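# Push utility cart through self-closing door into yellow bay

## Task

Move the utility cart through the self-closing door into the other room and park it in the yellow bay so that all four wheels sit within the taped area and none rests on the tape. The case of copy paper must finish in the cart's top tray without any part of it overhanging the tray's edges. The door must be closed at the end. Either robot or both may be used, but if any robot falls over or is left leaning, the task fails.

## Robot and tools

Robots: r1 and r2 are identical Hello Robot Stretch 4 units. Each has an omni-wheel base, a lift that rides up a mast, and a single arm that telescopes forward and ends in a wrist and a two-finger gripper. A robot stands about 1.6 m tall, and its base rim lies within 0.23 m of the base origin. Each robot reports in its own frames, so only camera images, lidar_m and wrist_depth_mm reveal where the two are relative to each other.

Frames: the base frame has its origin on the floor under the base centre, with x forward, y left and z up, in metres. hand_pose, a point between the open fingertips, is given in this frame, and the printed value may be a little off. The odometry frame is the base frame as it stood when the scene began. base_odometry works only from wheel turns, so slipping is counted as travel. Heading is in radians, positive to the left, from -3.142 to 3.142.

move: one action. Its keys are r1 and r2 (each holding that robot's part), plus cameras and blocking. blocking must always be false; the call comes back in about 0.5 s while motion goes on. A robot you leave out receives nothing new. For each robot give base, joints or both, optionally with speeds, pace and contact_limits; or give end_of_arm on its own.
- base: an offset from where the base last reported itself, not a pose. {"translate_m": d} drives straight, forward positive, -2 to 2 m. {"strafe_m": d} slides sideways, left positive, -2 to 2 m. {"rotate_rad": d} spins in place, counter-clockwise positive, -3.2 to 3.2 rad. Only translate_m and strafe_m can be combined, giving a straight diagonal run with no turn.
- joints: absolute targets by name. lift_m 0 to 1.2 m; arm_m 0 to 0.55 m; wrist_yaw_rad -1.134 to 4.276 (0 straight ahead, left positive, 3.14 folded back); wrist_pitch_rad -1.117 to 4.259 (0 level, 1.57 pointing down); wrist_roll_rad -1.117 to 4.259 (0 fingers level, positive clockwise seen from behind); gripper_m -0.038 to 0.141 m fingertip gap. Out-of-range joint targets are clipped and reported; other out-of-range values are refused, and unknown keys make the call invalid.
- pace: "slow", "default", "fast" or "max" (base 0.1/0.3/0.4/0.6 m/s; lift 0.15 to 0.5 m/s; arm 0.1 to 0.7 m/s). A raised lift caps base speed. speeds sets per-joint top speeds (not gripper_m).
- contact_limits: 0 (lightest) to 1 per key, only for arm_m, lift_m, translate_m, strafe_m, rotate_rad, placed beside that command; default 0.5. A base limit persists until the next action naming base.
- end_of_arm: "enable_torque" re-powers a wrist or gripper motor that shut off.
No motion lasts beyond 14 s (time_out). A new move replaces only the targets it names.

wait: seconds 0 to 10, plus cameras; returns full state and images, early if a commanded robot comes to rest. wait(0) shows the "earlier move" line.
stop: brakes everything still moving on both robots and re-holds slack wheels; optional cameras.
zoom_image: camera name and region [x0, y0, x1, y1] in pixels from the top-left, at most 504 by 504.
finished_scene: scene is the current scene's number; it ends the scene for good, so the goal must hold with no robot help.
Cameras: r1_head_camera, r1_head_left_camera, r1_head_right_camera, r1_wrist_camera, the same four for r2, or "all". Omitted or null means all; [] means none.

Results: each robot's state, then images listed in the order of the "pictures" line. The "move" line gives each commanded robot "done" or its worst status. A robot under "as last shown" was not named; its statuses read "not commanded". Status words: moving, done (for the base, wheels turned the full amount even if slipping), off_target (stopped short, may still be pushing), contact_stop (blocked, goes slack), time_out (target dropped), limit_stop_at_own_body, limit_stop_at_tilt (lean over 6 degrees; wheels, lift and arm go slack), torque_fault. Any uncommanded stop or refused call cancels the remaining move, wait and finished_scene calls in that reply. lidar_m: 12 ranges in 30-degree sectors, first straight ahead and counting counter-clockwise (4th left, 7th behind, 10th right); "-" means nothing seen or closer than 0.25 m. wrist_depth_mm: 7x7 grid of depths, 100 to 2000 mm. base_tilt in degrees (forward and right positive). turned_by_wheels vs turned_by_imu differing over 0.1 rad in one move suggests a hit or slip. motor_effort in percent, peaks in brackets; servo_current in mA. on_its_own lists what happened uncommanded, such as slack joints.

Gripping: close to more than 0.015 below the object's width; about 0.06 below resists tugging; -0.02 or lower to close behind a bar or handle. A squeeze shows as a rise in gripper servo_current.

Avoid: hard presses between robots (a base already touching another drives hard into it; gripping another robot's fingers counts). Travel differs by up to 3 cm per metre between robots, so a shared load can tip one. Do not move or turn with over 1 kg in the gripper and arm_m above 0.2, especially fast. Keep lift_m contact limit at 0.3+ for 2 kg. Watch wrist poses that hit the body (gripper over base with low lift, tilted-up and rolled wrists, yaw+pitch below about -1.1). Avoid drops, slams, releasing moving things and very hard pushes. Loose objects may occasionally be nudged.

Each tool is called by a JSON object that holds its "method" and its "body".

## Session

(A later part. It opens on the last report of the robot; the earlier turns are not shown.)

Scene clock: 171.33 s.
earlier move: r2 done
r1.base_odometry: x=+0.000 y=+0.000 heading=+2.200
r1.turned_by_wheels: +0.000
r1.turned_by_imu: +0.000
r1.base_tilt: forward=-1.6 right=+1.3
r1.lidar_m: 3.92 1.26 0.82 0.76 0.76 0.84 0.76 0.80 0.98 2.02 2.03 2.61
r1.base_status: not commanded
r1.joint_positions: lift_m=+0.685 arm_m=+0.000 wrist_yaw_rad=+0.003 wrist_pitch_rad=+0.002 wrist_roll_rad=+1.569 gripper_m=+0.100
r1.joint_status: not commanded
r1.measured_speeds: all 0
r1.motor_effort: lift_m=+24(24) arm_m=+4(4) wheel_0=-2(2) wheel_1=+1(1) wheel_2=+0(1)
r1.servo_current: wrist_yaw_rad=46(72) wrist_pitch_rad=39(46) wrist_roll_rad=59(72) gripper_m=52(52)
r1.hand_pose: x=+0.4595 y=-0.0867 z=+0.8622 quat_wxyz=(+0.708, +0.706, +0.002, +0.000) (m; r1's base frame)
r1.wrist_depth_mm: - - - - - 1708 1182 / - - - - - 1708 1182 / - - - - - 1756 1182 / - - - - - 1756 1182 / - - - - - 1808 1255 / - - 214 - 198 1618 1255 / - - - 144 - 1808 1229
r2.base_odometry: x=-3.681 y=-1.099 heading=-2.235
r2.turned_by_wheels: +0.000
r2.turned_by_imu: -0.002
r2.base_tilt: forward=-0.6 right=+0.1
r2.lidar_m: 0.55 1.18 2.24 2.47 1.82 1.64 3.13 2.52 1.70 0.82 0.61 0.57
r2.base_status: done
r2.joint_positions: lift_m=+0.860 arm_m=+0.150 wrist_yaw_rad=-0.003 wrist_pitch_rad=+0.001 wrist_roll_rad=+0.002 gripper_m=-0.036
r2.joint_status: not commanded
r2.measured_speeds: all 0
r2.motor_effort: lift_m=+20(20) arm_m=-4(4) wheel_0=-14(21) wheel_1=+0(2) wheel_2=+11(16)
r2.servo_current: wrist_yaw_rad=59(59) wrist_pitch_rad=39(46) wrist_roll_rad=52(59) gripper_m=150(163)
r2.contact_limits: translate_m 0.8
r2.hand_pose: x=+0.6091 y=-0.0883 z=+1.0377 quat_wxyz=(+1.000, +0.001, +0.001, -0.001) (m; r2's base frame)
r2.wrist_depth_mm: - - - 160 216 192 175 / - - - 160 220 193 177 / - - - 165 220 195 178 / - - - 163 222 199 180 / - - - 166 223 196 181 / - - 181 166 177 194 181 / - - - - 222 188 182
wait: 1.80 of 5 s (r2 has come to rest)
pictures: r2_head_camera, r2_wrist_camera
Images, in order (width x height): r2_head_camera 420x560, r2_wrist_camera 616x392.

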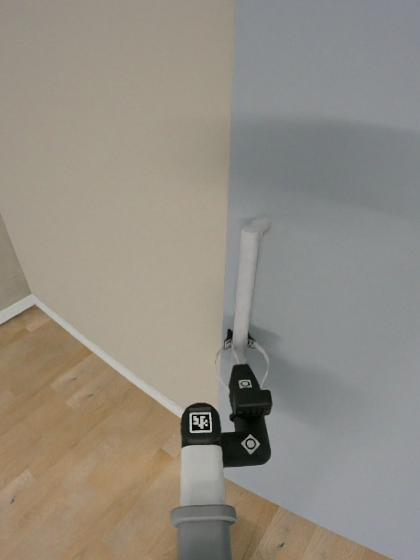

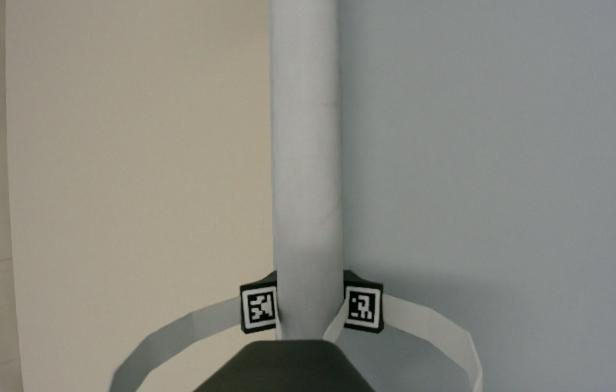

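Opening works. Continue.

{"method": "move", "body": {"blocking": false, "r2": {"base":{"translate_m":-0.121,"strafe_m":0.044},"pace":"slow","contact_limits":{"translate_m":0.8}}, "cameras": []}}

{"method": "wait", "body": {"seconds": 5, "cameras": []}}

{"method": "move", "body": {"blocking": false, "r2": {"base":{"translate_m":-0.213,"strafe_m":0.032},"pace":"slow","contact_limits":{"translate_m":0.8}}, "cameras": []}}

{"method": "wait", "body": {"seconds": 6, "cameras": ["r2_head_camera","r2_wrist_camera"]}}

Scene clock: 177.13 s.
move: r2 moving
r1: as last shown
r1.base_tilt: forward=-1.6 right=+1.2
r1.lidar_m: 3.92 1.23 0.83 0.74 0.77 0.86 0.78 0.79 1.03 2.00 2.06 2.58
r1.servo_current: wrist_yaw_rad=46(59) wrist_pitch_rad=46(46) wrist_roll_rad=59(65) gripper_m=46(46)
r1.wrist_depth_mm: - - - - - 1708 1229 / - - - - - 1708 1160 / - - - - - 1756 1160 / - - - - - 1808 1182 / - - - - - 1808 1229 / - - 215 - 198 1618 1308 / - - - 144 - 1756 1281
r2.base_odometry: x=-3.670 y=-1.092 heading=-2.236
r2.turned_by_wheels: -0.001
r2.turned_by_imu: -0.001
r2.base_tilt: forward=-0.6 right=+0.1
r2.lidar_m: 0.55 1.19 2.24 2.47 1.84 1.63 3.15 2.53 1.69 0.85 0.59 0.57
r2.base_status: translate_m moving; strafe_m moving
r2.joint_positions: lift_m=+0.860 arm_m=+0.150 wrist_yaw_rad=-0.002 wrist_pitch_rad=+0.001 wrist_roll_rad=+0.002 gripper_m=-0.036
r2.joint_status: not commanded
r2.measured_speeds: translate_m=-0.049 strafe_m=+0.017 rotate_rad=-0.001 lift_m=+0.000 arm_m=+0.000 wrist_yaw_rad=+0.006 wrist_pitch_rad=+0.000 wrist_roll_rad=+0.000
r2.motor_effort: lift_m=+20(20) arm_m=-4(4) wheel_0=-15(21) wheel_1=-11(11) wheel_2=+15(16)
r2.servo_current: wrist_yaw_rad=46(52) wrist_pitch_rad=39(46) wrist_roll_rad=52(59) gripper_m=150(156)
r2.contact_limits: translate_m 0.8
r2.hand_pose: x=+0.6091 y=-0.0881 z=+1.0377 quat_wxyz=(+1.000, +0.001, +0.001, -0.001) (m; r2's base frame)
r2.wrist_depth_mm: - - - 160 217 193 177 / - - - 161 220 193 178 / - - - 165 220 195 180 / - - - 163 222 199 180 / - - - 164 224 197 181 / - - 181 166 179 195 181 / - - - - 222 189 182
pictures: none
No camera images: "cameras" was empty.

Scene clock: 179.13 s.
earlier move: r2 done
r1.base_odometry: x=+0.000 y=+0.000 heading=+2.200
r1.turned_by_wheels: +0.000
r1.turned_by_imu: +0.000
r1.base_tilt: forward=-1.6 right=+1.3
r1.lidar_m: 3.93 1.27 0.82 0.75 0.77 0.86 0.77 0.80 1.02 1.99 2.04 2.59
r1.base_status: not commanded
r1.joint_positions: lift_m=+0.685 arm_m=+0.000 wrist_yaw_rad=+0.003 wrist_pitch_rad=+0.002 wrist_roll_rad=+1.569 gripper_m=+0.100
r1.joint_status: not commanded
r1.measured_speeds: all 0
r1.motor_effort: lift_m=+24(24) arm_m=+3(4) wheel_0=-1(2) wheel_1=+1(1) wheel_2=+1(1)
r1.servo_current: wrist_yaw_rad=46(78) wrist_pitch_rad=39(52) wrist_roll_rad=59(65) gripper_m=39(46)
r1.hand_pose: x=+0.4595 y=-0.0867 z=+0.8622 quat_wxyz=(+0.708, +0.706, +0.002, +0.000) (m; r1's base frame)
r1.wrist_depth_mm: - - - - - 1618 1205 / - - - - - 1756 1182 / - - - - - 1756 1160 / - - - - - 1756 1182 / - - - - - 1756 1255 / - - 215 - 198 1576 1255 / - - - 144 - 1808 1281
r2.base_odometry: x=-3.572 y=-1.031 heading=-2.236
r2.turned_by_wheels: +0.001
r2.turned_by_imu: +0.001
r2.base_tilt: forward=-0.6 right=+0.1
r2.lidar_m: 0.55 1.40 2.27 2.54 1.66 1.52 3.07 2.46 1.99 0.96 0.66 0.59
r2.base_status: done
r2.joint_positions: lift_m=+0.860 arm_m=+0.150 wrist_yaw_rad=+0.003 wrist_pitch_rad=+0.001 wrist_roll_rad=+0.002 gripper_m=-0.036
r2.joint_status: not commanded
r2.measured_speeds: all 0
r2.motor_effort: lift_m=+20(20) arm_m=-4(4) wheel_0=-8(21) wheel_1=-7(12) wheel_2=+13(17)
r2.servo_current: wrist_yaw_rad=46(65) wrist_pitch_rad=39(46) wrist_roll_rad=46(59) gripper_m=150(156)
r2.contact_limits: translate_m 0.8
r2.hand_pose: x=+0.6096 y=-0.0866 z=+1.0377 quat_wxyz=(+1.000, +0.001, +0.001, +0.001) (m; r2's base frame)
r2.wrist_depth_mm: - - - 161 220 198 186 / - - - 162 221 200 187 / - - - 163 222 202 187 / - - - 164 224 202 189 / 1756 - - 166 224 203 - / 1756 - 179 165 180 204 190 / - - - - 225 200 191
wait: 2.00 of 5 s (r2 has come to rest)
pictures: none
No camera images: "cameras" was empty.

Scene clock: 179.63 s.
move: r2 moving
r1: as last shown
r1.lidar_m: 3.93 1.24 0.81 0.75 0.76 0.85 0.77 0.78 1.04 2.01 2.05 2.59
r1.motor_effort: lift_m=+24(24) arm_m=+4(4) wheel_0=-2(2) wheel_1=+1(1) wheel_2=+1(1)
r1.servo_current: wrist_yaw_rad=52(59) wrist_pitch_rad=46(46) wrist_roll_rad=46(59) gripper_m=39(46)
r1.wrist_depth_mm: - - - - - 1708 1205 / - - - - - 1708 1182 / - - - - - 1756 1160 / - - - - - 1756 1160 / - - - - - 1808 1205 / - - 214 - 198 1576 1255 / - - - 144 - 1808 1255
r2.base_odometry: x=-3.563 y=-1.022 heading=-2.235
r2.turned_by_wheels: +0.000
r2.turned_by_imu: +0.000
r2.base_tilt: forward=-0.7 right=+0.0
r2.lidar_m: 0.55 1.40 2.28 2.55 1.69 1.49 3.10 2.48 1.97 1.00 0.68 0.59
r2.base_status: translate_m moving; strafe_m moving
r2.joint_positions: lift_m=+0.860 arm_m=+0.150 wrist_yaw_rad=+0.004 wrist_pitch_rad=+0.001 wrist_roll_rad=+0.002 gripper_m=-0.036
r2.joint_status: not commanded
r2.measured_speeds: translate_m=-0.049 strafe_m=+0.008 rotate_rad=+0.000 lift_m=+0.000 arm_m=+0.000 wrist_yaw_rad=+0.003 wrist_pitch_rad=+0.000 wrist_roll_rad=+0.000
r2.motor_effort: lift_m=+20(20) arm_m=-4(4) wheel_0=-11(14) wheel_1=-8(9) wheel_2=+21(21)
r2.servo_current: wrist_yaw_rad=46(59) wrist_pitch_rad=39(46) wrist_roll_rad=46(52) gripper_m=143(150)
r2.contact_limits: translate_m 0.8
r2.hand_pose: x=+0.6097 y=-0.0862 z=+1.0377 quat_wxyz=(+1.000, +0.001, +0.001, +0.002) (m; r2's base frame)
r2.wrist_depth_mm: - - - 160 219 199 187 / 1618 - - 162 221 200 187 / 1708 - - 163 223 202 189 / 1708 - - 164 223 203 190 / 1708 - - 165 226 205 - / - - 180 166 180 205 191 / - - - - 224 197 192
pictures: none
No camera images: "cameras" was empty.

Scene clock: 182.57 s.
earlier move: r2 done
r1.base_odometry: x=+0.000 y=+0.000 heading=+2.200
r1.turned_by_wheels: +0.000
r1.turned_by_imu: +0.000
r1.base_tilt: forward=-1.6 right=+1.3
r1.lidar_m: 3.89 1.26 0.82 0.74 0.75 0.84 0.77 0.77 1.02 2.01 2.06 2.59
r1.base_status: not commanded
r1.joint_positions: lift_m=+0.685 arm_m=+0.000 wrist_yaw_rad=+0.003 wrist_pitch_rad=+0.002 wrist_roll_rad=+1.569 gripper_m=+0.100
r1.joint_status: not commanded
r1.measured_speeds: all 0
r1.motor_effort: lift_m=+24(24) arm_m=+4(4) wheel_0=-1(3) wheel_1=+1(1) wheel_2=+1(1)
r1.servo_current: wrist_yaw_rad=52(72) wrist_pitch_rad=39(52) wrist_roll_rad=52(65) gripper_m=39(52)
r1.hand_pose: x=+0.4595 y=-0.0867 z=+0.8622 quat_wxyz=(+0.708, +0.706, +0.002, +0.000) (m; r1's base frame)
r1.wrist_depth_mm: - - - - - 1708 1182 / - - - - - 1756 1182 / - - - - - 1808 1182 / - - - - - 1808 1160 / - - - - - 1808 1255 / - - 215 - 199 1537 1281 / - - - 144 - 1863 1255
r2.base_odometry: x=-3.416 y=-0.883 heading=-2.234
r2.turned_by_wheels: +0.001
r2.turned_by_imu: +0.003
r2.base_tilt: forward=-0.6 right=+0.0
r2.lidar_m: 0.56 1.73 2.38 2.65 1.43 1.31 2.96 2.37 2.34 1.23 0.78 0.63
r2.base_status: done
r2.joint_positions: lift_m=+0.860 arm_m=+0.150 wrist_yaw_rad=+0.012 wrist_pitch_rad=+0.001 wrist_roll_rad=+0.002 gripper_m=-0.036
r2.joint_status: not commanded
r2.measured_speeds: all 0
r2.motor_effort: lift_m=+20(20) arm_m=-4(4) wheel_0=+0(14) wheel_1=-4(10) wheel_2=+19(24)
r2.servo_current: wrist_yaw_rad=65(85) wrist_pitch_rad=39(46) wrist_roll_rad=46(59) gripper_m=150(156)
r2.contact_limits: translate_m 0.8
r2.hand_pose: x=+0.6104 y=-0.0839 z=+1.0377 quat_wxyz=(+1.000, +0.001, +0.001, +0.006) (m; r2's base frame)
r2.wrist_depth_mm: - - 253 163 225 213 205 / - - 254 163 228 215 - / - - 255 164 229 216 206 / - - 258 165 230 216 207 / - - 258 166 232 217 209 / - 1983 181 167 180 219 210 / - 154 - - 231 216 212
wait: 2.93 of 6 s (r2 has come to rest)
pictures: r2_head_camera, r2_wrist_camera
Images, in order (width x height): r2_head_camera 420x560, r2_wrist_camera 616x392.

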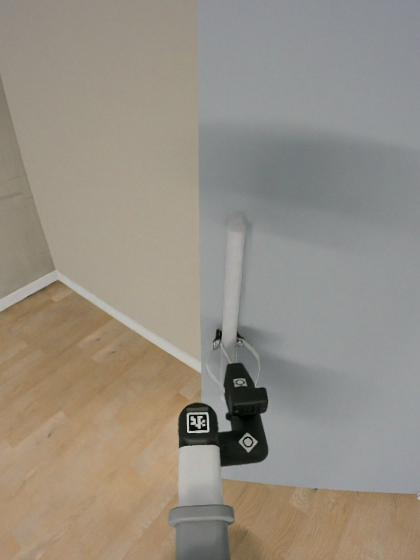

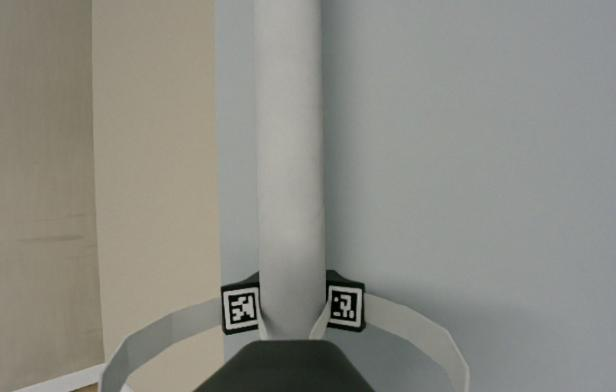

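{"method": "move", "body": {"blocking": false, "r2": {"base":{"translate_m":-0.213,"strafe_m":-0.03},"pace":"slow","contact_limits":{"translate_m":0.8}}, "cameras": []}}

{"method": "wait", "body": {"seconds": 6, "cameras": []}}

{"method": "move", "body": {"blocking": false, "r2": {"base":{"rotate_rad":0.1},"pace":"slow","contact_limits":{"rotate_rad":0.6}}, "cameras": []}}

{"method": "wait", "body": {"seconds": 3, "cameras": ["r2_head_camera","r2_wrist_camera"]}}

Scene clock: 193.53 s.
move: r2 moving
r1: as last shown
r1.lidar_m: 3.90 1.25 0.82 0.75 0.75 0.84 0.76 0.80 0.99 2.01 2.06 2.60
r1.motor_effort: lift_m=+24(24) arm_m=+4(4) wheel_0=-1(2) wheel_1=+1(1) wheel_2=+0(1)
r1.servo_current: wrist_yaw_rad=52(65) wrist_pitch_rad=39(46) wrist_roll_rad=52(59) gripper_m=52(52)
r1.wrist_depth_mm: - - - - - 1708 1182 / - - - - - 1756 1182 / - - - - - 1756 1182 / - - - - - 1808 1182 / - - - - - 1808 1229 / - - 214 - 198 1576 1255 / - - - 144 - 1863 1229
r2.base_odometry: x=-3.409 y=-0.873 heading=-2.233
r2.turned_by_wheels: +0.001
r2.turned_by_imu: +0.002
r2.base_tilt: forward=-0.6 right=+0.0
r2.lidar_m: 0.54 1.75 2.37 2.67 1.41 1.31 2.94 2.35 2.33 1.24 0.80 0.63
r2.base_status: translate_m moving; strafe_m moving
r2.joint_positions: lift_m=+0.860 arm_m=+0.150 wrist_yaw_rad=+0.013 wrist_pitch_rad=+0.001 wrist_roll_rad=+0.002 gripper_m=-0.036
r2.joint_status: not commanded
r2.measured_speeds: translate_m=-0.050 strafe_m=-0.006 rotate_rad=-0.001 lift_m=+0.000 arm_m=+0.000 wrist_yaw_rad=+0.004 wrist_pitch_rad=+0.000 wrist_roll_rad=+0.000
r2.motor_effort: lift_m=+20(20) arm_m=-4(4) wheel_0=+0(5) wheel_1=-8(8) wheel_2=+25(26)
r2.servo_current: wrist_yaw_rad=78(85) wrist_pitch_rad=46(46) wrist_roll_rad=52(52) gripper_m=150(150)
r2.contact_limits: translate_m 0.8
r2.hand_pose: x=+0.6104 y=-0.0837 z=+1.0377 quat_wxyz=(+1.000, +0.001, +0.001, +0.006) (m; r2's base frame)
r2.wrist_depth_mm: - - 253 163 224 213 204 / - - 254 163 228 215 - / - - 255 164 229 216 207 / - 1983 257 165 231 217 208 / - 1921 259 166 232 219 211 / - 1983 182 167 179 220 211 / - - - - 232 216 211
pictures: none
No camera images: "cameras" was empty.

Scene clock: 196.47 s.
earlier move: r2 done
r1.base_odometry: x=+0.000 y=+0.000 heading=+2.200
r1.turned_by_wheels: +0.000
r1.turned_by_imu: +0.000
r1.base_tilt: forward=-1.6 right=+1.3
r1.lidar_m: 3.92 1.24 0.83 0.74 0.76 0.83 0.78 0.81 1.01 2.00 2.04 2.59
r1.base_status: not commanded
r1.joint_positions: lift_m=+0.685 arm_m=+0.000 wrist_yaw_rad=+0.003 wrist_pitch_rad=+0.002 wrist_roll_rad=+1.569 gripper_m=+0.100
r1.joint_status: not commanded
r1.measured_speeds: all 0
r1.motor_effort: lift_m=+24(24) arm_m=+4(4) wheel_0=-2(2) wheel_1=+1(1) wheel_2=+0(1)
r1.servo_current: wrist_yaw_rad=33(65) wrist_pitch_rad=46(52) wrist_roll_rad=65(72) gripper_m=39(52)
r1.hand_pose: x=+0.4595 y=-0.0867 z=+0.8622 quat_wxyz=(+0.708, +0.706, +0.002, +0.000) (m; r1's base frame)
r1.wrist_depth_mm: - - - - - 1708 1182 / - - - - - 1708 1160 / - - - - - 1808 1205 / - - - - - 1756 1182 / - - - - - 1808 1229 / - - 213 - 197 1576 1255 / - - - 144 - 1863 1255
r2.base_odometry: x=-3.309 y=-0.698 heading=-2.231
r2.turned_by_wheels: +0.002
r2.turned_by_imu: +0.026
r2.base_tilt: forward=-0.6 right=+0.0
r2.lidar_m: 0.55 2.03 2.54 2.84 1.19 1.19 2.67 2.21 2.19 1.36 0.92 0.63
r2.base_status: done
r2.joint_positions: lift_m=+0.860 arm_m=+0.150 wrist_yaw_rad=+0.023 wrist_pitch_rad=+0.001 wrist_roll_rad=+0.002 gripper_m=-0.036
r2.joint_status: not commanded
r2.measured_speeds: all 0
r2.on_its_own: wrist_yaw_rad is at rest, and its servo_current (143 mA) is outside its rest range (0 to 104 mA)
r2.motor_effort: lift_m=+20(20) arm_m=-4(5) wheel_0=+11(17) wheel_1=-1(8) wheel_2=+27(31)
r2.servo_current: wrist_yaw_rad=143(143) wrist_pitch_rad=39(46) wrist_roll_rad=52(59) gripper_m=130(150)
r2.contact_limits: translate_m 0.8
r2.hand_pose: x=+0.6113 y=-0.0808 z=+1.0377 quat_wxyz=(+1.000, +0.001, +0.001, +0.011) (m; r2's base frame)
r2.wrist_depth_mm: - - 245 165 233 227 222 / - - 246 236 235 228 224 / - - 247 239 236 229 226 / - - 249 239 237 230 226 / - - 251 175 237 232 228 / - - 175 167 237 232 230 / - 156 255 - 239 233 231
wait: 2.93 of 6 s (r2 has come to rest)
pictures: none
No camera images: "cameras" was empty.

Scene clock: 196.97 s.
move: r2 moving
r1: as last shown
r1.base_tilt: forward=-1.5 right=+1.3
r1.lidar_m: 3.92 1.24 0.84 0.73 0.75 0.85 0.75 0.80 1.04 2.02 2.05 2.59
r1.motor_effort: lift_m=+24(24) arm_m=+3(4) wheel_0=-2(2) wheel_1=+1(1) wheel_2=+1(1)
r1.servo_current: wrist_yaw_rad=39(65) wrist_pitch_rad=46(46) wrist_roll_rad=46(65) gripper_m=39(46)
r1.wrist_depth_mm: - - - - - 1708 1205 / - - - - - 1708 1182 / - - - - - 1708 1160 / - - - - - 1808 1182 / - - - - - 1808 1255 / - - 214 - 197 1618 1281 / - - - 144 - 1808 1229
r2.base_odometry: x=-3.309 y=-0.698 heading=-2.143
r2.turned_by_wheels: +0.088
r2.turned_by_imu: +0.085
r2.base_tilt: forward=-0.6 right=+0.1
r2.lidar_m: 0.54 2.33 2.54 2.98 1.20 1.39 2.55 2.20 2.21 1.31 0.85 0.62
r2.base_status: rotate_rad moving
r2.joint_positions: lift_m=+0.860 arm_m=+0.150 wrist_yaw_rad=+0.000 wrist_pitch_rad=+0.001 wrist_roll_rad=+0.002 gripper_m=-0.036
r2.joint_status: not commanded
r2.measured_speeds: translate_m=-0.002 strafe_m=+0.001 rotate_rad=+0.144 lift_m=+0.000 arm_m=+0.000 wrist_yaw_rad=-0.063 wrist_pitch_rad=+0.000 wrist_roll_rad=-0.002
r2.motor_effort: lift_m=+20(20) arm_m=-4(5) wheel_0=-12(14) wheel_1=-8(9) wheel_2=+0(23)
r2.servo_current: wrist_yaw_rad=46(143) wrist_pitch_rad=46(46) wrist_roll_rad=59(59) gripper_m=124(137)
r2.contact_limits: rotate_rad 0.6
r2.hand_pose: x=+0.6094 y=-0.0873 z=+1.0377 quat_wxyz=(+1.000, +0.001, +0.001, +0.000) (m; r2's base frame)
r2.wrist_depth_mm: - - 245 161 234 229 224 / - - 247 162 234 229 226 / - - 248 164 237 232 227 / - - 249 163 237 232 228 / - - 251 165 239 234 229 / - - 182 167 178 234 231 / - - - - 241 234 232
pictures: none
No camera images: "cameras" was empty.

Scene clock: 197.40 s.
earlier move: r2 done
r1.base_odometry: x=+0.000 y=+0.000 heading=+2.200
r1.turned_by_wheels: +0.000
r1.turned_by_imu: +0.000
r1.base_tilt: forward=-1.6 right=+1.3
r1.lidar_m: 3.91 1.27 0.84 0.73 0.76 0.85 0.77 0.79 1.02 2.00 2.04 2.56
r1.base_status: not commanded
r1.joint_positions: lift_m=+0.685 arm_m=+0.000 wrist_yaw_rad=+0.003 wrist_pitch_rad=+0.002 wrist_roll_rad=+1.569 gripper_m=+0.100
r1.joint_status: not commanded
r1.measured_speeds: all 0
r1.motor_effort: lift_m=+24(24) arm_m=+4(4) wheel_0=-2(2) wheel_1=+1(1) wheel_2=+1(1)
r1.servo_current: wrist_yaw_rad=59(65) wrist_pitch_rad=39(46) wrist_roll_rad=46(65) gripper_m=46(46)
r1.hand_pose: x=+0.4595 y=-0.0867 z=+0.8622 quat_wxyz=(+0.708, +0.706, +0.002, +0.000) (m; r1's base frame)
r1.wrist_depth_mm: - - - - - 1661 1229 / - - - - - 1756 1182 / - - - - - 1756 1160 / - - - - - 1808 1182 / - - - - - 1808 1255 / - - 213 - 198 1576 1229 / - - - 144 - 1863 1255
r2.base_odometry: x=-3.309 y=-0.698 heading=-2.134
r2.turned_by_wheels: +0.009
r2.turned_by_imu: +0.009
r2.base_tilt: forward=-0.6 right=+0.1
r2.lidar_m: 0.56 2.37 2.57 3.00 1.17 1.48 2.51 2.18 2.18 1.28 0.80 0.63
r2.base_status: done
r2.joint_positions: lift_m=+0.860 arm_m=+0.150 wrist_yaw_rad=-0.004 wrist_pitch_rad=+0.001 wrist_roll_rad=+0.002 gripper_m=-0.036
r2.joint_status: not commanded
r2.measured_speeds: all 0
r2.motor_effort: lift_m=+20(20) arm_m=-5(5) wheel_0=-18(18) wheel_1=-10(11) wheel_2=-7(23)
r2.servo_current: wrist_yaw_rad=52(143) wrist_pitch_rad=39(46) wrist_roll_rad=52(59) gripper_m=124(137)
r2.contact_limits: rotate_rad 0.6
r2.hand_pose: x=+0.6090 y=-0.0887 z=+1.0377 quat_wxyz=(+1.000, +0.001, +0.001, -0.002) (m; r2's base frame)
r2.wrist_depth_mm: - - 245 162 233 229 223 / - - 246 163 235 229 225 / - - 249 164 236 230 225 / - - 249 165 236 232 227 / - - 251 166 239 234 229 / - - 181 164 179 234 231 / - - - - 241 233 231
wait: 0.43 of 3 s (r2 has come to rest)
pictures: r2_head_camera, r2_wrist_camera
Images, in order (width x height): r2_head_camera 420x560, r2_wrist_camera 616x392.

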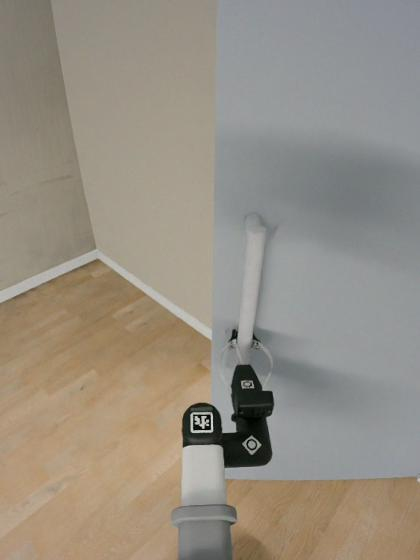

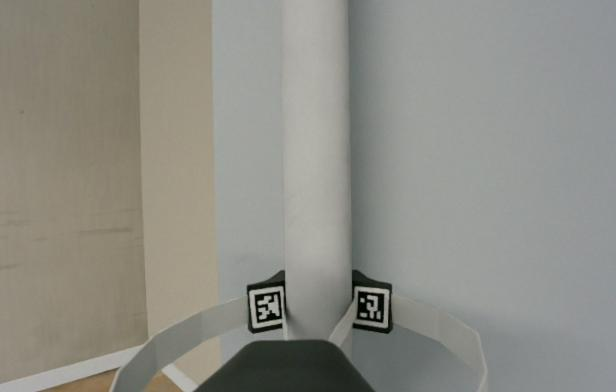

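{"method": "move", "body": {"blocking": false, "r2": {"base":{"translate_m":-0.207,"strafe_m":-0.1},"pace":"slow","contact_limits":{"translate_m":0.8}}, "cameras": []}}

{"method": "wait", "body": {"seconds": 6, "cameras": []}}

{"method": "move", "body": {"blocking": false, "r2": {"base":{"rotate_rad":0.1},"pace":"slow","contact_limits":{"rotate_rad":0.6}}, "cameras": []}}

{"method": "wait", "body": {"seconds": 3, "cameras": ["r2_head_camera","r2_wrist_camera"]}}

Scene clock: 204.77 s.
move: r2 moving
r1: as last shown
r1.base_tilt: forward=-1.6 right=+1.2
r1.lidar_m: 3.92 1.25 0.81 0.75 0.77 0.86 0.77 0.77 0.98 2.00 2.05 2.59
r1.motor_effort: lift_m=+24(24) arm_m=+3(4) wheel_0=-1(2) wheel_1=+1(1) wheel_2=+1(1)
r1.servo_current: wrist_yaw_rad=52(65) wrist_pitch_rad=46(52) wrist_roll_rad=52(52) gripper_m=46(46)
r1.wrist_depth_mm: - - - - - 1708 1205 / - - - - - 1708 1160 / - - - - - 1756 1205 / - - - - - 1756 1182 / - - - - - 1808 1229 / - - 214 - 198 1537 1255 / - - - 144 - 1863 1255
r2.base_odometry: x=-3.308 y=-0.684 heading=-2.135
r2.turned_by_wheels: -0.001
r2.turned_by_imu: -0.001
r2.base_tilt: forward=-0.6 right=+0.1
r2.lidar_m: 0.56 2.36 2.56 3.04 1.19 1.46 2.51 2.18 2.20 1.30 0.82 0.63
r2.base_status: translate_m moving; strafe_m moving
r2.joint_positions: lift_m=+0.860 arm_m=+0.150 wrist_yaw_rad=-0.004 wrist_pitch_rad=+0.001 wrist_roll_rad=+0.002 gripper_m=-0.036
r2.joint_status: not commanded
r2.measured_speeds: translate_m=-0.050 strafe_m=-0.024 rotate_rad=+0.000 lift_m=+0.000 arm_m=+0.000 wrist_yaw_rad=+0.000 wrist_pitch_rad=+0.000 wrist_roll_rad=+0.000
r2.motor_effort: lift_m=+20(20) arm_m=-5(5) wheel_0=-15(20) wheel_1=-14(15) wheel_2=+11(12)
r2.servo_current: wrist_yaw_rad=46(59) wrist_pitch_rad=39(46) wrist_roll_rad=46(59) gripper_m=117(137)
r2.contact_limits: translate_m 0.8
r2.hand_pose: x=+0.6090 y=-0.0887 z=+1.0377 quat_wxyz=(+1.000, +0.001, +0.001, -0.002) (m; r2's base frame)
r2.wrist_depth_mm: - - 244 161 235 230 224 / - - 246 162 236 229 226 / - - 248 164 236 231 228 / - - 248 163 239 233 229 / - - 250 166 240 234 229 / - - 181 167 179 235 232 / - - - - 241 235 233
pictures: none
No camera images: "cameras" was empty.

Scene clock: 207.83 s.
earlier move: r2 done
r1.base_odometry: x=+0.000 y=+0.000 heading=+2.200
r1.turned_by_wheels: +0.000
r1.turned_by_imu: +0.000
r1.base_tilt: forward=-1.6 right=+1.3
r1.lidar_m: 3.92 1.26 0.82 0.75 0.78 0.85 0.77 0.80 1.01 2.02 2.04 2.59
r1.base_status: not commanded
r1.joint_positions: lift_m=+0.685 arm_m=+0.000 wrist_yaw_rad=+0.003 wrist_pitch_rad=+0.002 wrist_roll_rad=+1.569 gripper_m=+0.100
r1.joint_status: not commanded
r1.measured_speeds: all 0
r1.motor_effort: lift_m=+24(24) arm_m=+4(4) wheel_0=-1(2) wheel_1=+1(1) wheel_2=+1(1)
r1.servo_current: wrist_yaw_rad=52(72) wrist_pitch_rad=46(52) wrist_roll_rad=65(72) gripper_m=39(46)
r1.hand_pose: x=+0.4595 y=-0.0867 z=+0.8622 quat_wxyz=(+0.708, +0.706, +0.002, +0.000) (m; r1's base frame)
r1.wrist_depth_mm: - - - - - 1708 1182 / - - - - - 1708 1182 / - - - - - 1808 1160 / - - - - - 1808 1205 / - - - - - 1808 1255 / - - 214 - 198 1576 1255 / - - - 144 - 1808 1255
r2.base_odometry: x=-3.283 y=-0.470 heading=-2.132
r2.turned_by_wheels: +0.004
r2.turned_by_imu: +0.067
r2.base_tilt: forward=-0.6 right=+0.0
r2.lidar_m: 0.54 2.76 2.75 1.41 1.16 3.51 2.21 2.00 2.02 1.29 0.90 0.64
r2.base_status: done
r2.joint_positions: lift_m=+0.860 arm_m=+0.150 wrist_yaw_rad=+0.024 wrist_pitch_rad=+0.001 wrist_roll_rad=+0.002 gripper_m=-0.036
r2.joint_status: not commanded
r2.measured_speeds: translate_m=+0.000 strafe_m=+0.000 rotate_rad=+0.001 lift_m=+0.000 arm_m=+0.000 wrist_yaw_rad=+0.000 wrist_pitch_rad=+0.000 wrist_roll_rad=+0.000
r2.on_its_own: wrist_yaw_rad is at rest, and its servo_current (137 mA) is outside its rest range (0 to 104 mA)
r2.motor_effort: lift_m=+20(20) arm_m=-6(6) wheel_0=+16(20) wheel_1=+2(15) wheel_2=+17(28)
r2.servo_current: wrist_yaw_rad=137(156) wrist_pitch_rad=39(46) wrist_roll_rad=46(59) gripper_m=117(137)
r2.contact_limits: translate_m 0.8
r2.hand_pose: x=+0.6114 y=-0.0806 z=+1.0377 quat_wxyz=(+1.000, +0.001, +0.001, +0.012) (m; r2's base frame)
r2.wrist_depth_mm: - - 243 164 234 229 226 / - - 244 237 234 229 227 / - - 245 238 236 231 229 / - - 247 239 237 234 230 / - - 249 175 238 235 232 / - - 177 166 239 236 232 / - 156 251 - 240 236 234
wait: 3.07 of 6 s (r2 has come to rest)
pictures: none
No camera images: "cameras" was empty.

Scene clock: 208.33 s.
move: r2 moving
r1: as last shown
r1.lidar_m: 3.92 1.23 0.81 0.74 0.77 0.86 0.76 0.79 1.03 2.01 2.04 2.58
r1.servo_current: wrist_yaw_rad=46(72) wrist_pitch_rad=39(46) wrist_roll_rad=39(65) gripper_m=46(46)
r1.wrist_depth_mm: - - - - - 1661 1205 / - - - - - 1756 1182 / - - - - - 1756 1160 / - - - - - 1756 1205 / - - - - - 1808 1255 / - - 213 - 198 1537 1255 / - - - 144 - 1863 1255
r2.base_odometry: x=-3.284 y=-0.470 heading=-2.043
r2.turned_by_wheels: +0.088
r2.turned_by_imu: +0.086
r2.base_tilt: forward=-0.6 right=+0.1
r2.lidar_m: 0.54 2.75 2.81 1.29 1.18 3.14 2.16 1.99 1.80 1.26 0.84 0.65
r2.base_status: rotate_rad moving
r2.joint_positions: lift_m=+0.860 arm_m=+0.150 wrist_yaw_rad=-0.001 wrist_pitch_rad=+0.001 wrist_roll_rad=+0.002 gripper_m=-0.036
r2.joint_status: not commanded
r2.measured_speeds: translate_m=-0.002 strafe_m=+0.000 rotate_rad=+0.142 lift_m=+0.000 arm_m=+0.000 wrist_yaw_rad=-0.058 wrist_pitch_rad=+0.000 wrist_roll_rad=+0.000
r2.motor_effort: lift_m=+20(20) arm_m=-7(7) wheel_0=-15(15) wheel_1=-8(9) wheel_2=-2(17)
r2.servo_current: wrist_yaw_rad=59(150) wrist_pitch_rad=39(46) wrist_roll_rad=52(52) gripper_m=117(124)
r2.contact_limits: rotate_rad 0.6
r2.hand_pose: x=+0.6094 y=-0.0876 z=+1.0377 quat_wxyz=(+1.000, +0.001, +0.001, +0.000) (m; r2's base frame)
r2.wrist_depth_mm: - - 245 160 235 231 228 / - - 247 162 236 232 229 / - - 247 164 238 233 229 / - - 249 164 239 235 231 / - - 250 165 240 236 233 / - - 183 166 178 236 235 / - - 254 - 242 237 235
pictures: none
No camera images: "cameras" was empty.

Scene clock: 208.77 s.
earlier move: r2 done
r1.base_odometry: x=+0.000 y=+0.000 heading=+2.200
r1.turned_by_wheels: +0.000
r1.turned_by_imu: +0.000
r1.base_tilt: forward=-1.6 right=+1.2
r1.lidar_m: 3.91 1.25 0.83 0.75 0.76 0.85 0.77 0.78 1.01 2.02 2.04 2.62
r1.base_status: not commanded
r1.joint_positions: lift_m=+0.685 arm_m=+0.000 wrist_yaw_rad=+0.003 wrist_pitch_rad=+0.002 wrist_roll_rad=+1.569 gripper_m=+0.100
r1.joint_status: not commanded
r1.measured_speeds: all 0
r1.motor_effort: lift_m=+24(24) arm_m=+3(4) wheel_0=-2(2) wheel_1=+1(1) wheel_2=+1(1)
r1.servo_current: wrist_yaw_rad=52(72) wrist_pitch_rad=39(46) wrist_roll_rad=72(72) gripper_m=39(52)
r1.hand_pose: x=+0.4595 y=-0.0867 z=+0.8622 quat_wxyz=(+0.708, +0.706, +0.002, +0.000) (m; r1's base frame)
r1.wrist_depth_mm: - - - - - 1661 1182 / - - - - - 1808 1160 / - - - - - 1708 1160 / - - - - - 1808 1182 / - - - - - 1808 1255 / - - 213 - 197 1576 1255 / - - - 145 - 1808 1255
r2.base_odometry: x=-3.284 y=-0.470 heading=-2.034
r2.turned_by_wheels: +0.009
r2.turned_by_imu: +0.009
r2.base_tilt: forward=-0.6 right=+0.1
r2.lidar_m: 0.56 2.74 2.80 1.29 1.18 3.12 2.14 1.99 1.83 1.25 0.83 0.65
r2.base_status: done
r2.joint_positions: lift_m=+0.860 arm_m=+0.150 wrist_yaw_rad=-0.005 wrist_pitch_rad=+0.001 wrist_roll_rad=+0.002 gripper_m=-0.037
r2.joint_status: not commanded
r2.measured_speeds: all 0
r2.motor_effort: lift_m=+20(20) arm_m=-6(7) wheel_0=-20(20) wheel_1=-9(9) wheel_2=-7(17)
r2.servo_current: wrist_yaw_rad=52(150) wrist_pitch_rad=39(46) wrist_roll_rad=46(52) gripper_m=124(124)
r2.contact_limits: rotate_rad 0.6
r2.hand_pose: x=+0.6090 y=-0.0889 z=+1.0377 quat_wxyz=(+1.000, +0.001, +0.001, -0.003) (m; r2's base frame)
r2.wrist_depth_mm: - - 244 162 236 231 226 / - - 246 165 236 231 228 / - - 247 164 237 232 229 / - - 248 165 238 235 231 / - - 250 166 240 236 232 / - - 250 164 179 237 235 / - - 252 - 242 236 236
wait: 0.43 of 3 s (r2 has come to rest)
pictures: r2_head_camera, r2_wrist_camera
Images, in order (width x height): r2_head_camera 420x560, r2_wrist_camera 616x392.

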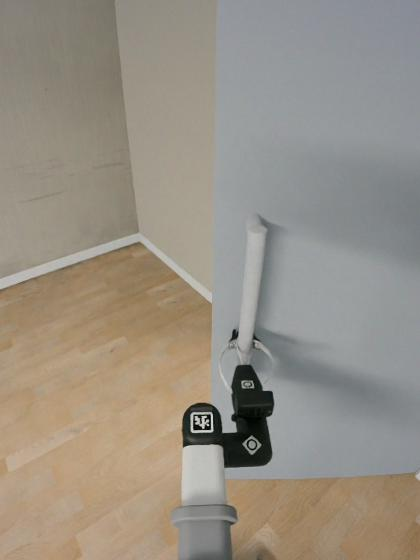

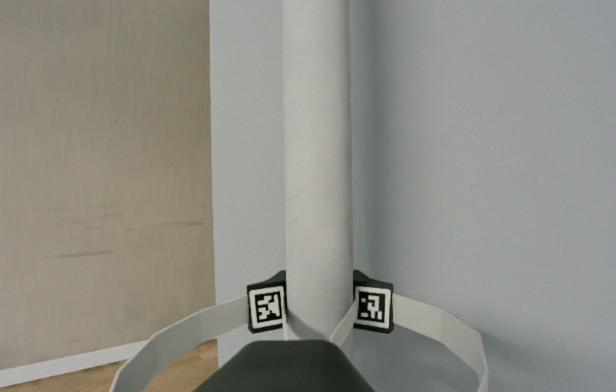

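{"method": "move", "body": {"blocking": false, "r2": {"base":{"translate_m":-0.197,"strafe_m":-0.135},"pace":"slow","contact_limits":{"translate_m":0.8}}, "cameras": []}}

{"method": "wait", "body": {"seconds": 6, "cameras": ["r2_head_camera","r2_wrist_camera"]}}

Scene clock: 231.73 s.
move: r2 moving
r1: as last shown
r1.lidar_m: 3.92 1.24 0.81 0.74 0.77 0.87 0.78 0.80 1.01 2.01 2.05 2.58
r1.motor_effort: lift_m=+24(24) arm_m=+4(4) wheel_0=-2(2) wheel_1=+1(1) wheel_2=+1(1)
r1.servo_current: wrist_yaw_rad=52(65) wrist_pitch_rad=46(46) wrist_roll_rad=33(65) gripper_m=39(46)
r1.wrist_depth_mm: - - - - - 1756 1205 / - - - - - 1756 1138 / - - - - - 1808 1182 / - - - - - 1756 1182 / - - - - - 1808 1255 / - - 215 - 198 1576 1308 / - - - 144 - 1808 1255
r2.base_odometry: x=-3.285 y=-0.456 heading=-2.035
r2.turned_by_wheels: -0.001
r2.turned_by_imu: +0.000
r2.base_tilt: forward=-0.6 right=+0.0
r2.lidar_m: 0.54 2.75 2.83 1.25 1.19 3.12 2.12 2.00 1.82 1.24 0.86 0.63
r2.base_status: translate_m moving; strafe_m moving
r2.joint_positions: lift_m=+0.860 arm_m=+0.150 wrist_yaw_rad=-0.005 wrist_pitch_rad=+0.001 wrist_roll_rad=+0.002 gripper_m=-0.037
r2.joint_status: not commanded
r2.measured_speeds: translate_m=-0.045 strafe_m=-0.030 rotate_rad=+0.004 lift_m=+0.000 arm_m=+0.000 wrist_yaw_rad=+0.000 wrist_pitch_rad=+0.000 wrist_roll_rad=+0.000
r2.motor_effort: lift_m=+20(20) arm_m=-7(7) wheel_0=-7(20) wheel_1=-11(14) wheel_2=+12(12)
r2.servo_current: wrist_yaw_rad=59(65) wrist_pitch_rad=39(46) wrist_roll_rad=46(59) gripper_m=111(124)
r2.contact_limits: translate_m 0.8
r2.hand_pose: x=+0.6090 y=-0.0889 z=+1.0377 quat_wxyz=(+1.000, +0.001, +0.001, -0.003) (m; r2's base frame)
r2.wrist_depth_mm: - - 244 161 236 231 227 / - - 246 162 236 231 229 / - - 248 163 237 232 229 / - - 248 164 240 234 230 / - - 251 165 241 236 232 / - - 184 166 178 236 235 / - - 254 - 242 237 236
pictures: none
No camera images: "cameras" was empty.

Scene clock: 234.83 s.
earlier move: r2 done
r1.base_odometry: x=+0.000 y=+0.000 heading=+2.200
r1.turned_by_wheels: +0.000
r1.turned_by_imu: +0.000
r1.base_tilt: forward=-1.6 right=+1.3
r1.lidar_m: 3.92 1.26 0.81 0.76 0.76 0.86 0.77 0.79 1.02 2.01 2.03 2.58
r1.base_status: not commanded
r1.joint_positions: lift_m=+0.685 arm_m=+0.000 wrist_yaw_rad=+0.003 wrist_pitch_rad=+0.002 wrist_roll_rad=+1.569 gripper_m=+0.100
r1.joint_status: not commanded
r1.measured_speeds: all 0
r1.motor_effort: lift_m=+24(24) arm_m=+3(4) wheel_0=-1(2) wheel_1=+1(1) wheel_2=+0(1)
r1.servo_current: wrist_yaw_rad=59(72) wrist_pitch_rad=39(52) wrist_roll_rad=52(65) gripper_m=39(52)
r1.hand_pose: x=+0.4595 y=-0.0867 z=+0.8622 quat_wxyz=(+0.708, +0.706, +0.002, +0.000) (m; r1's base frame)
r1.wrist_depth_mm: - - - - - 1708 1205 / - - - - - 1756 1182 / - - - - - 1756 1160 / - - - - - 1756 1205 / - - - - - 1756 1255 / - - 214 - 198 1576 1281 / - - - 144 - 1863 1255
r2.base_odometry: x=-3.317 y=-0.234 heading=-2.032
r2.turned_by_wheels: +0.003
r2.turned_by_imu: +0.127
r2.base_tilt: forward=-0.6 right=+0.0
r2.lidar_m: 0.54 2.93 3.12 1.25 1.56 2.49 1.86 1.80 1.56 1.17 0.86 0.63
r2.base_status: done
r2.joint_positions: lift_m=+0.860 arm_m=+0.150 wrist_yaw_rad=+0.026 wrist_pitch_rad=+0.001 wrist_roll_rad=+0.002 gripper_m=-0.037
r2.joint_status: not commanded
r2.measured_speeds: all 0
r2.on_its_own: wrist_yaw_rad is at rest, and its servo_current (156 mA) is outside its rest range (0 to 104 mA)
r2.motor_effort: lift_m=+20(20) arm_m=-9(9) wheel_0=+16(25) wheel_1=+0(14) wheel_2=+18(30)
r2.servo_current: wrist_yaw_rad=156(176) wrist_pitch_rad=39(46) wrist_roll_rad=46(72) gripper_m=111(124)
r2.contact_limits: translate_m 0.8
r2.hand_pose: x=+0.6118 y=-0.0799 z=+1.0377 quat_wxyz=(+1.000, +0.001, +0.001, +0.013) (m; r2's base frame)
r2.wrist_depth_mm: - - 247 164 228 220 213 / - - 249 234 230 221 215 / - - 250 235 231 224 216 / - - 252 237 233 224 216 / - - 253 173 234 225 219 / - - 178 166 230 226 220 / - - 258 - 236 224 221
wait: 3.10 of 6 s (r2 has come to rest)
pictures: r2_head_camera, r2_wrist_camera
Images, in order (width x height): r2_head_camera 420x560, r2_wrist_camera 616x392.

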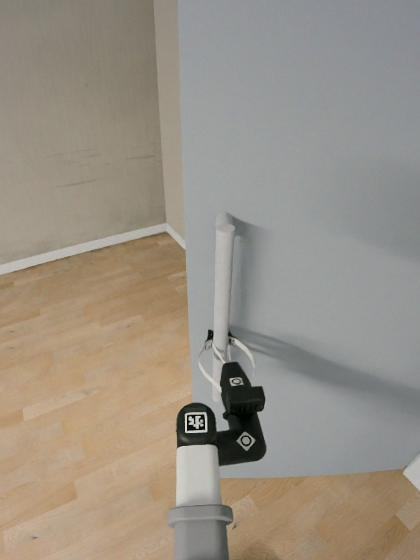

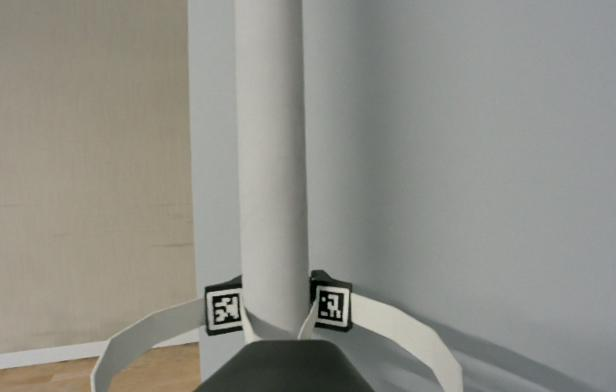

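{"method": "move", "body": {"blocking": false, "r2": {"base":{"translate_m":-0.21,"strafe_m":-0.15},"pace":"slow","contact_limits":{"translate_m":0.8}}, "cameras": []}}

{"method": "wait", "body": {"seconds": 6, "cameras": ["r2_head_camera","r2_head_left_camera","r2_wrist_camera","r1_head_left_camera"]}}

Scene clock: 244.83 s.
move: r2 moving
r1: as last shown
r1.lidar_m: 3.92 1.22 0.80 0.75 0.78 0.85 0.77 0.81 1.01 1.99 2.07 2.59
r1.motor_effort: lift_m=+24(24) arm_m=+4(4) wheel_0=-2(2) wheel_1=+1(1) wheel_2=+0(1)
r1.servo_current: wrist_yaw_rad=46(65) wrist_pitch_rad=39(46) wrist_roll_rad=59(59) gripper_m=39(52)
r1.wrist_depth_mm: - - - - - 1708 1205 / - - - - - 1708 1182 / - - - - - 1756 1182 / - - - - - 1708 1160 / - - - - - 1808 1229 / - - 214 - 198 1576 1255 / - - - 144 - 1808 1255
r2.base_odometry: x=-3.319 y=-0.220 heading=-2.029
r2.turned_by_wheels: +0.003
r2.turned_by_imu: +0.011
r2.base_tilt: forward=-0.6 right=+0.0
r2.lidar_m: 0.52 2.95 3.16 1.24 1.63 2.36 1.85 1.77 1.54 1.16 0.84 0.60
r2.base_status: translate_m moving; strafe_m moving
r2.joint_positions: lift_m=+0.860 arm_m=+0.150 wrist_yaw_rad=+0.026 wrist_pitch_rad=+0.001 wrist_roll_rad=+0.002 gripper_m=-0.037
r2.joint_status: not commanded
r2.measured_speeds: translate_m=-0.043 strafe_m=-0.031 rotate_rad=+0.004 lift_m=+0.000 arm_m=+0.000 wrist_yaw_rad=+0.000 wrist_pitch_rad=+0.000 wrist_roll_rad=+0.000
r2.motor_effort: lift_m=+20(20) arm_m=-9(9) wheel_0=+19(24) wheel_1=-5(6) wheel_2=+23(26)
r2.servo_current: wrist_yaw_rad=182(182) wrist_pitch_rad=39(46) wrist_roll_rad=46(52) gripper_m=111(117)
r2.contact_limits: translate_m 0.8
r2.hand_pose: x=+0.6118 y=-0.0799 z=+1.0377 quat_wxyz=(+1.000, +0.001, +0.001, +0.013) (m; r2's base frame)
r2.wrist_depth_mm: - - 248 165 227 219 213 / - - 248 234 229 220 214 / - - 249 234 231 222 216 / - - 252 236 232 224 216 / - - 253 204 233 224 218 / - - 177 166 229 225 220 / - - 258 - 234 224 220
pictures: none
No camera images: "cameras" was empty.

Scene clock: 248.23 s.
earlier move: r2 done
r1.base_odometry: x=+0.000 y=+0.000 heading=+2.200
r1.turned_by_wheels: +0.000
r1.turned_by_imu: +0.000
r1.base_tilt: forward=-1.6 right=+1.3
r1.lidar_m: 3.91 1.25 0.83 0.72 0.76 0.83 0.76 0.79 1.02 2.00 2.03 2.59
r1.base_status: not commanded
r1.joint_positions: lift_m=+0.685 arm_m=+0.000 wrist_yaw_rad=+0.003 wrist_pitch_rad=+0.002 wrist_roll_rad=+1.569 gripper_m=+0.100
r1.joint_status: not commanded
r1.measured_speeds: all 0
r1.motor_effort: lift_m=+24(24) arm_m=+4(4) wheel_0=-2(2) wheel_1=+1(1) wheel_2=+1(1)
r1.servo_current: wrist_yaw_rad=46(65) wrist_pitch_rad=39(52) wrist_roll_rad=46(65) gripper_m=46(52)
r1.hand_pose: x=+0.4595 y=-0.0867 z=+0.8622 quat_wxyz=(+0.708, +0.706, +0.002, +0.000) (m; r1's base frame)
r1.wrist_depth_mm: - - - - - 1661 1160 / - - - - - 1708 1182 / - - - - - 1808 1160 / - - - - - 1756 1205 / - - - - - 1756 1255 / - - 214 - 198 1618 1255 / - - - 144 - 1808 1281
r2.base_odometry: x=-3.358 y=+0.021 heading=-2.029
r2.turned_by_wheels: -0.001
r2.turned_by_imu: +0.261
r2.base_tilt: forward=-0.7 right=+0.0
r2.lidar_m: 0.56 3.08 1.43 1.43 2.98 1.85 1.64 1.67 1.17 1.03 0.75 0.61
r2.base_status: done
r2.joint_positions: lift_m=+0.860 arm_m=+0.150 wrist_yaw_rad=+0.028 wrist_pitch_rad=+0.001 wrist_roll_rad=+0.002 gripper_m=-0.037
r2.joint_status: not commanded
r2.measured_speeds: all 0
r2.on_its_own: wrist_yaw_rad is at rest, and its servo_current (176 mA) is outside its rest range (0 to 104 mA)
r2.motor_effort: lift_m=+20(20) arm_m=-9(10) wheel_0=+15(26) wheel_1=+0(6) wheel_2=+18(31)
r2.servo_current: wrist_yaw_rad=176(189) wrist_pitch_rad=46(46) wrist_roll_rad=52(59) gripper_m=104(117)
r2.contact_limits: translate_m 0.8
r2.hand_pose: x=+0.6119 y=-0.0794 z=+1.0377 quat_wxyz=(+1.000, +0.001, +0.001, +0.014) (m; r2's base frame)
r2.wrist_depth_mm: - - 258 163 220 204 195 / - - 262 231 221 206 195 / - - 264 172 223 207 197 / - - 265 172 224 208 198 / - - - 171 226 209 199 / - - 179 167 220 211 199 / - - - - 225 207 200
wait: 3.40 of 6 s (r2 has come to rest)
pictures: r1_head_left_camera, r2_head_camera, r2_head_left_camera, r2_wrist_camera
Images, in order (width x height): r1_head_left_camera 420x672, r2_head_camera 420x560, r2_head_left_camera 420x672, r2_wrist_camera 616x392.

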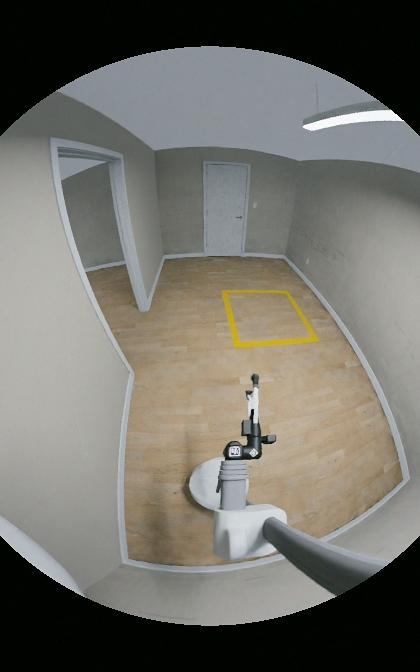

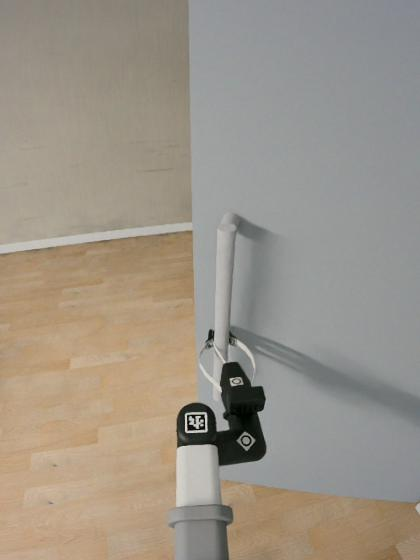

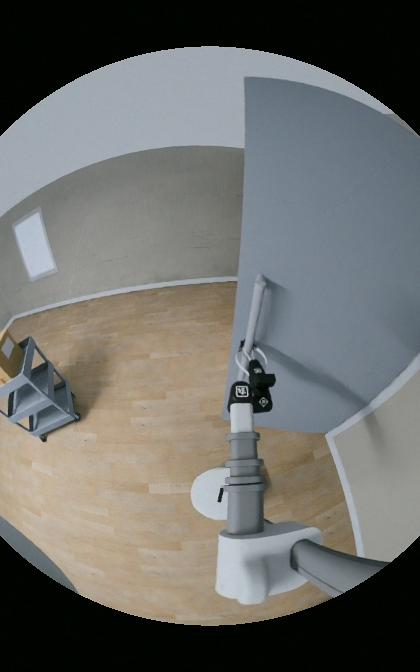

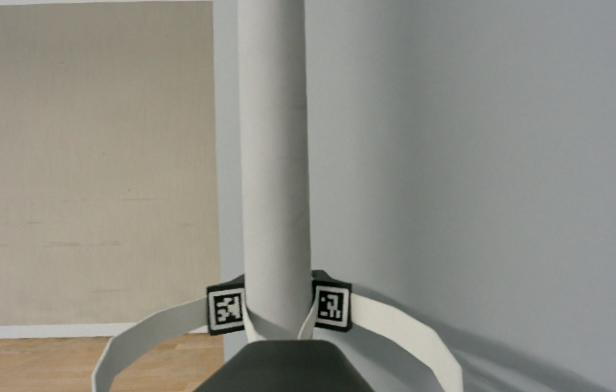

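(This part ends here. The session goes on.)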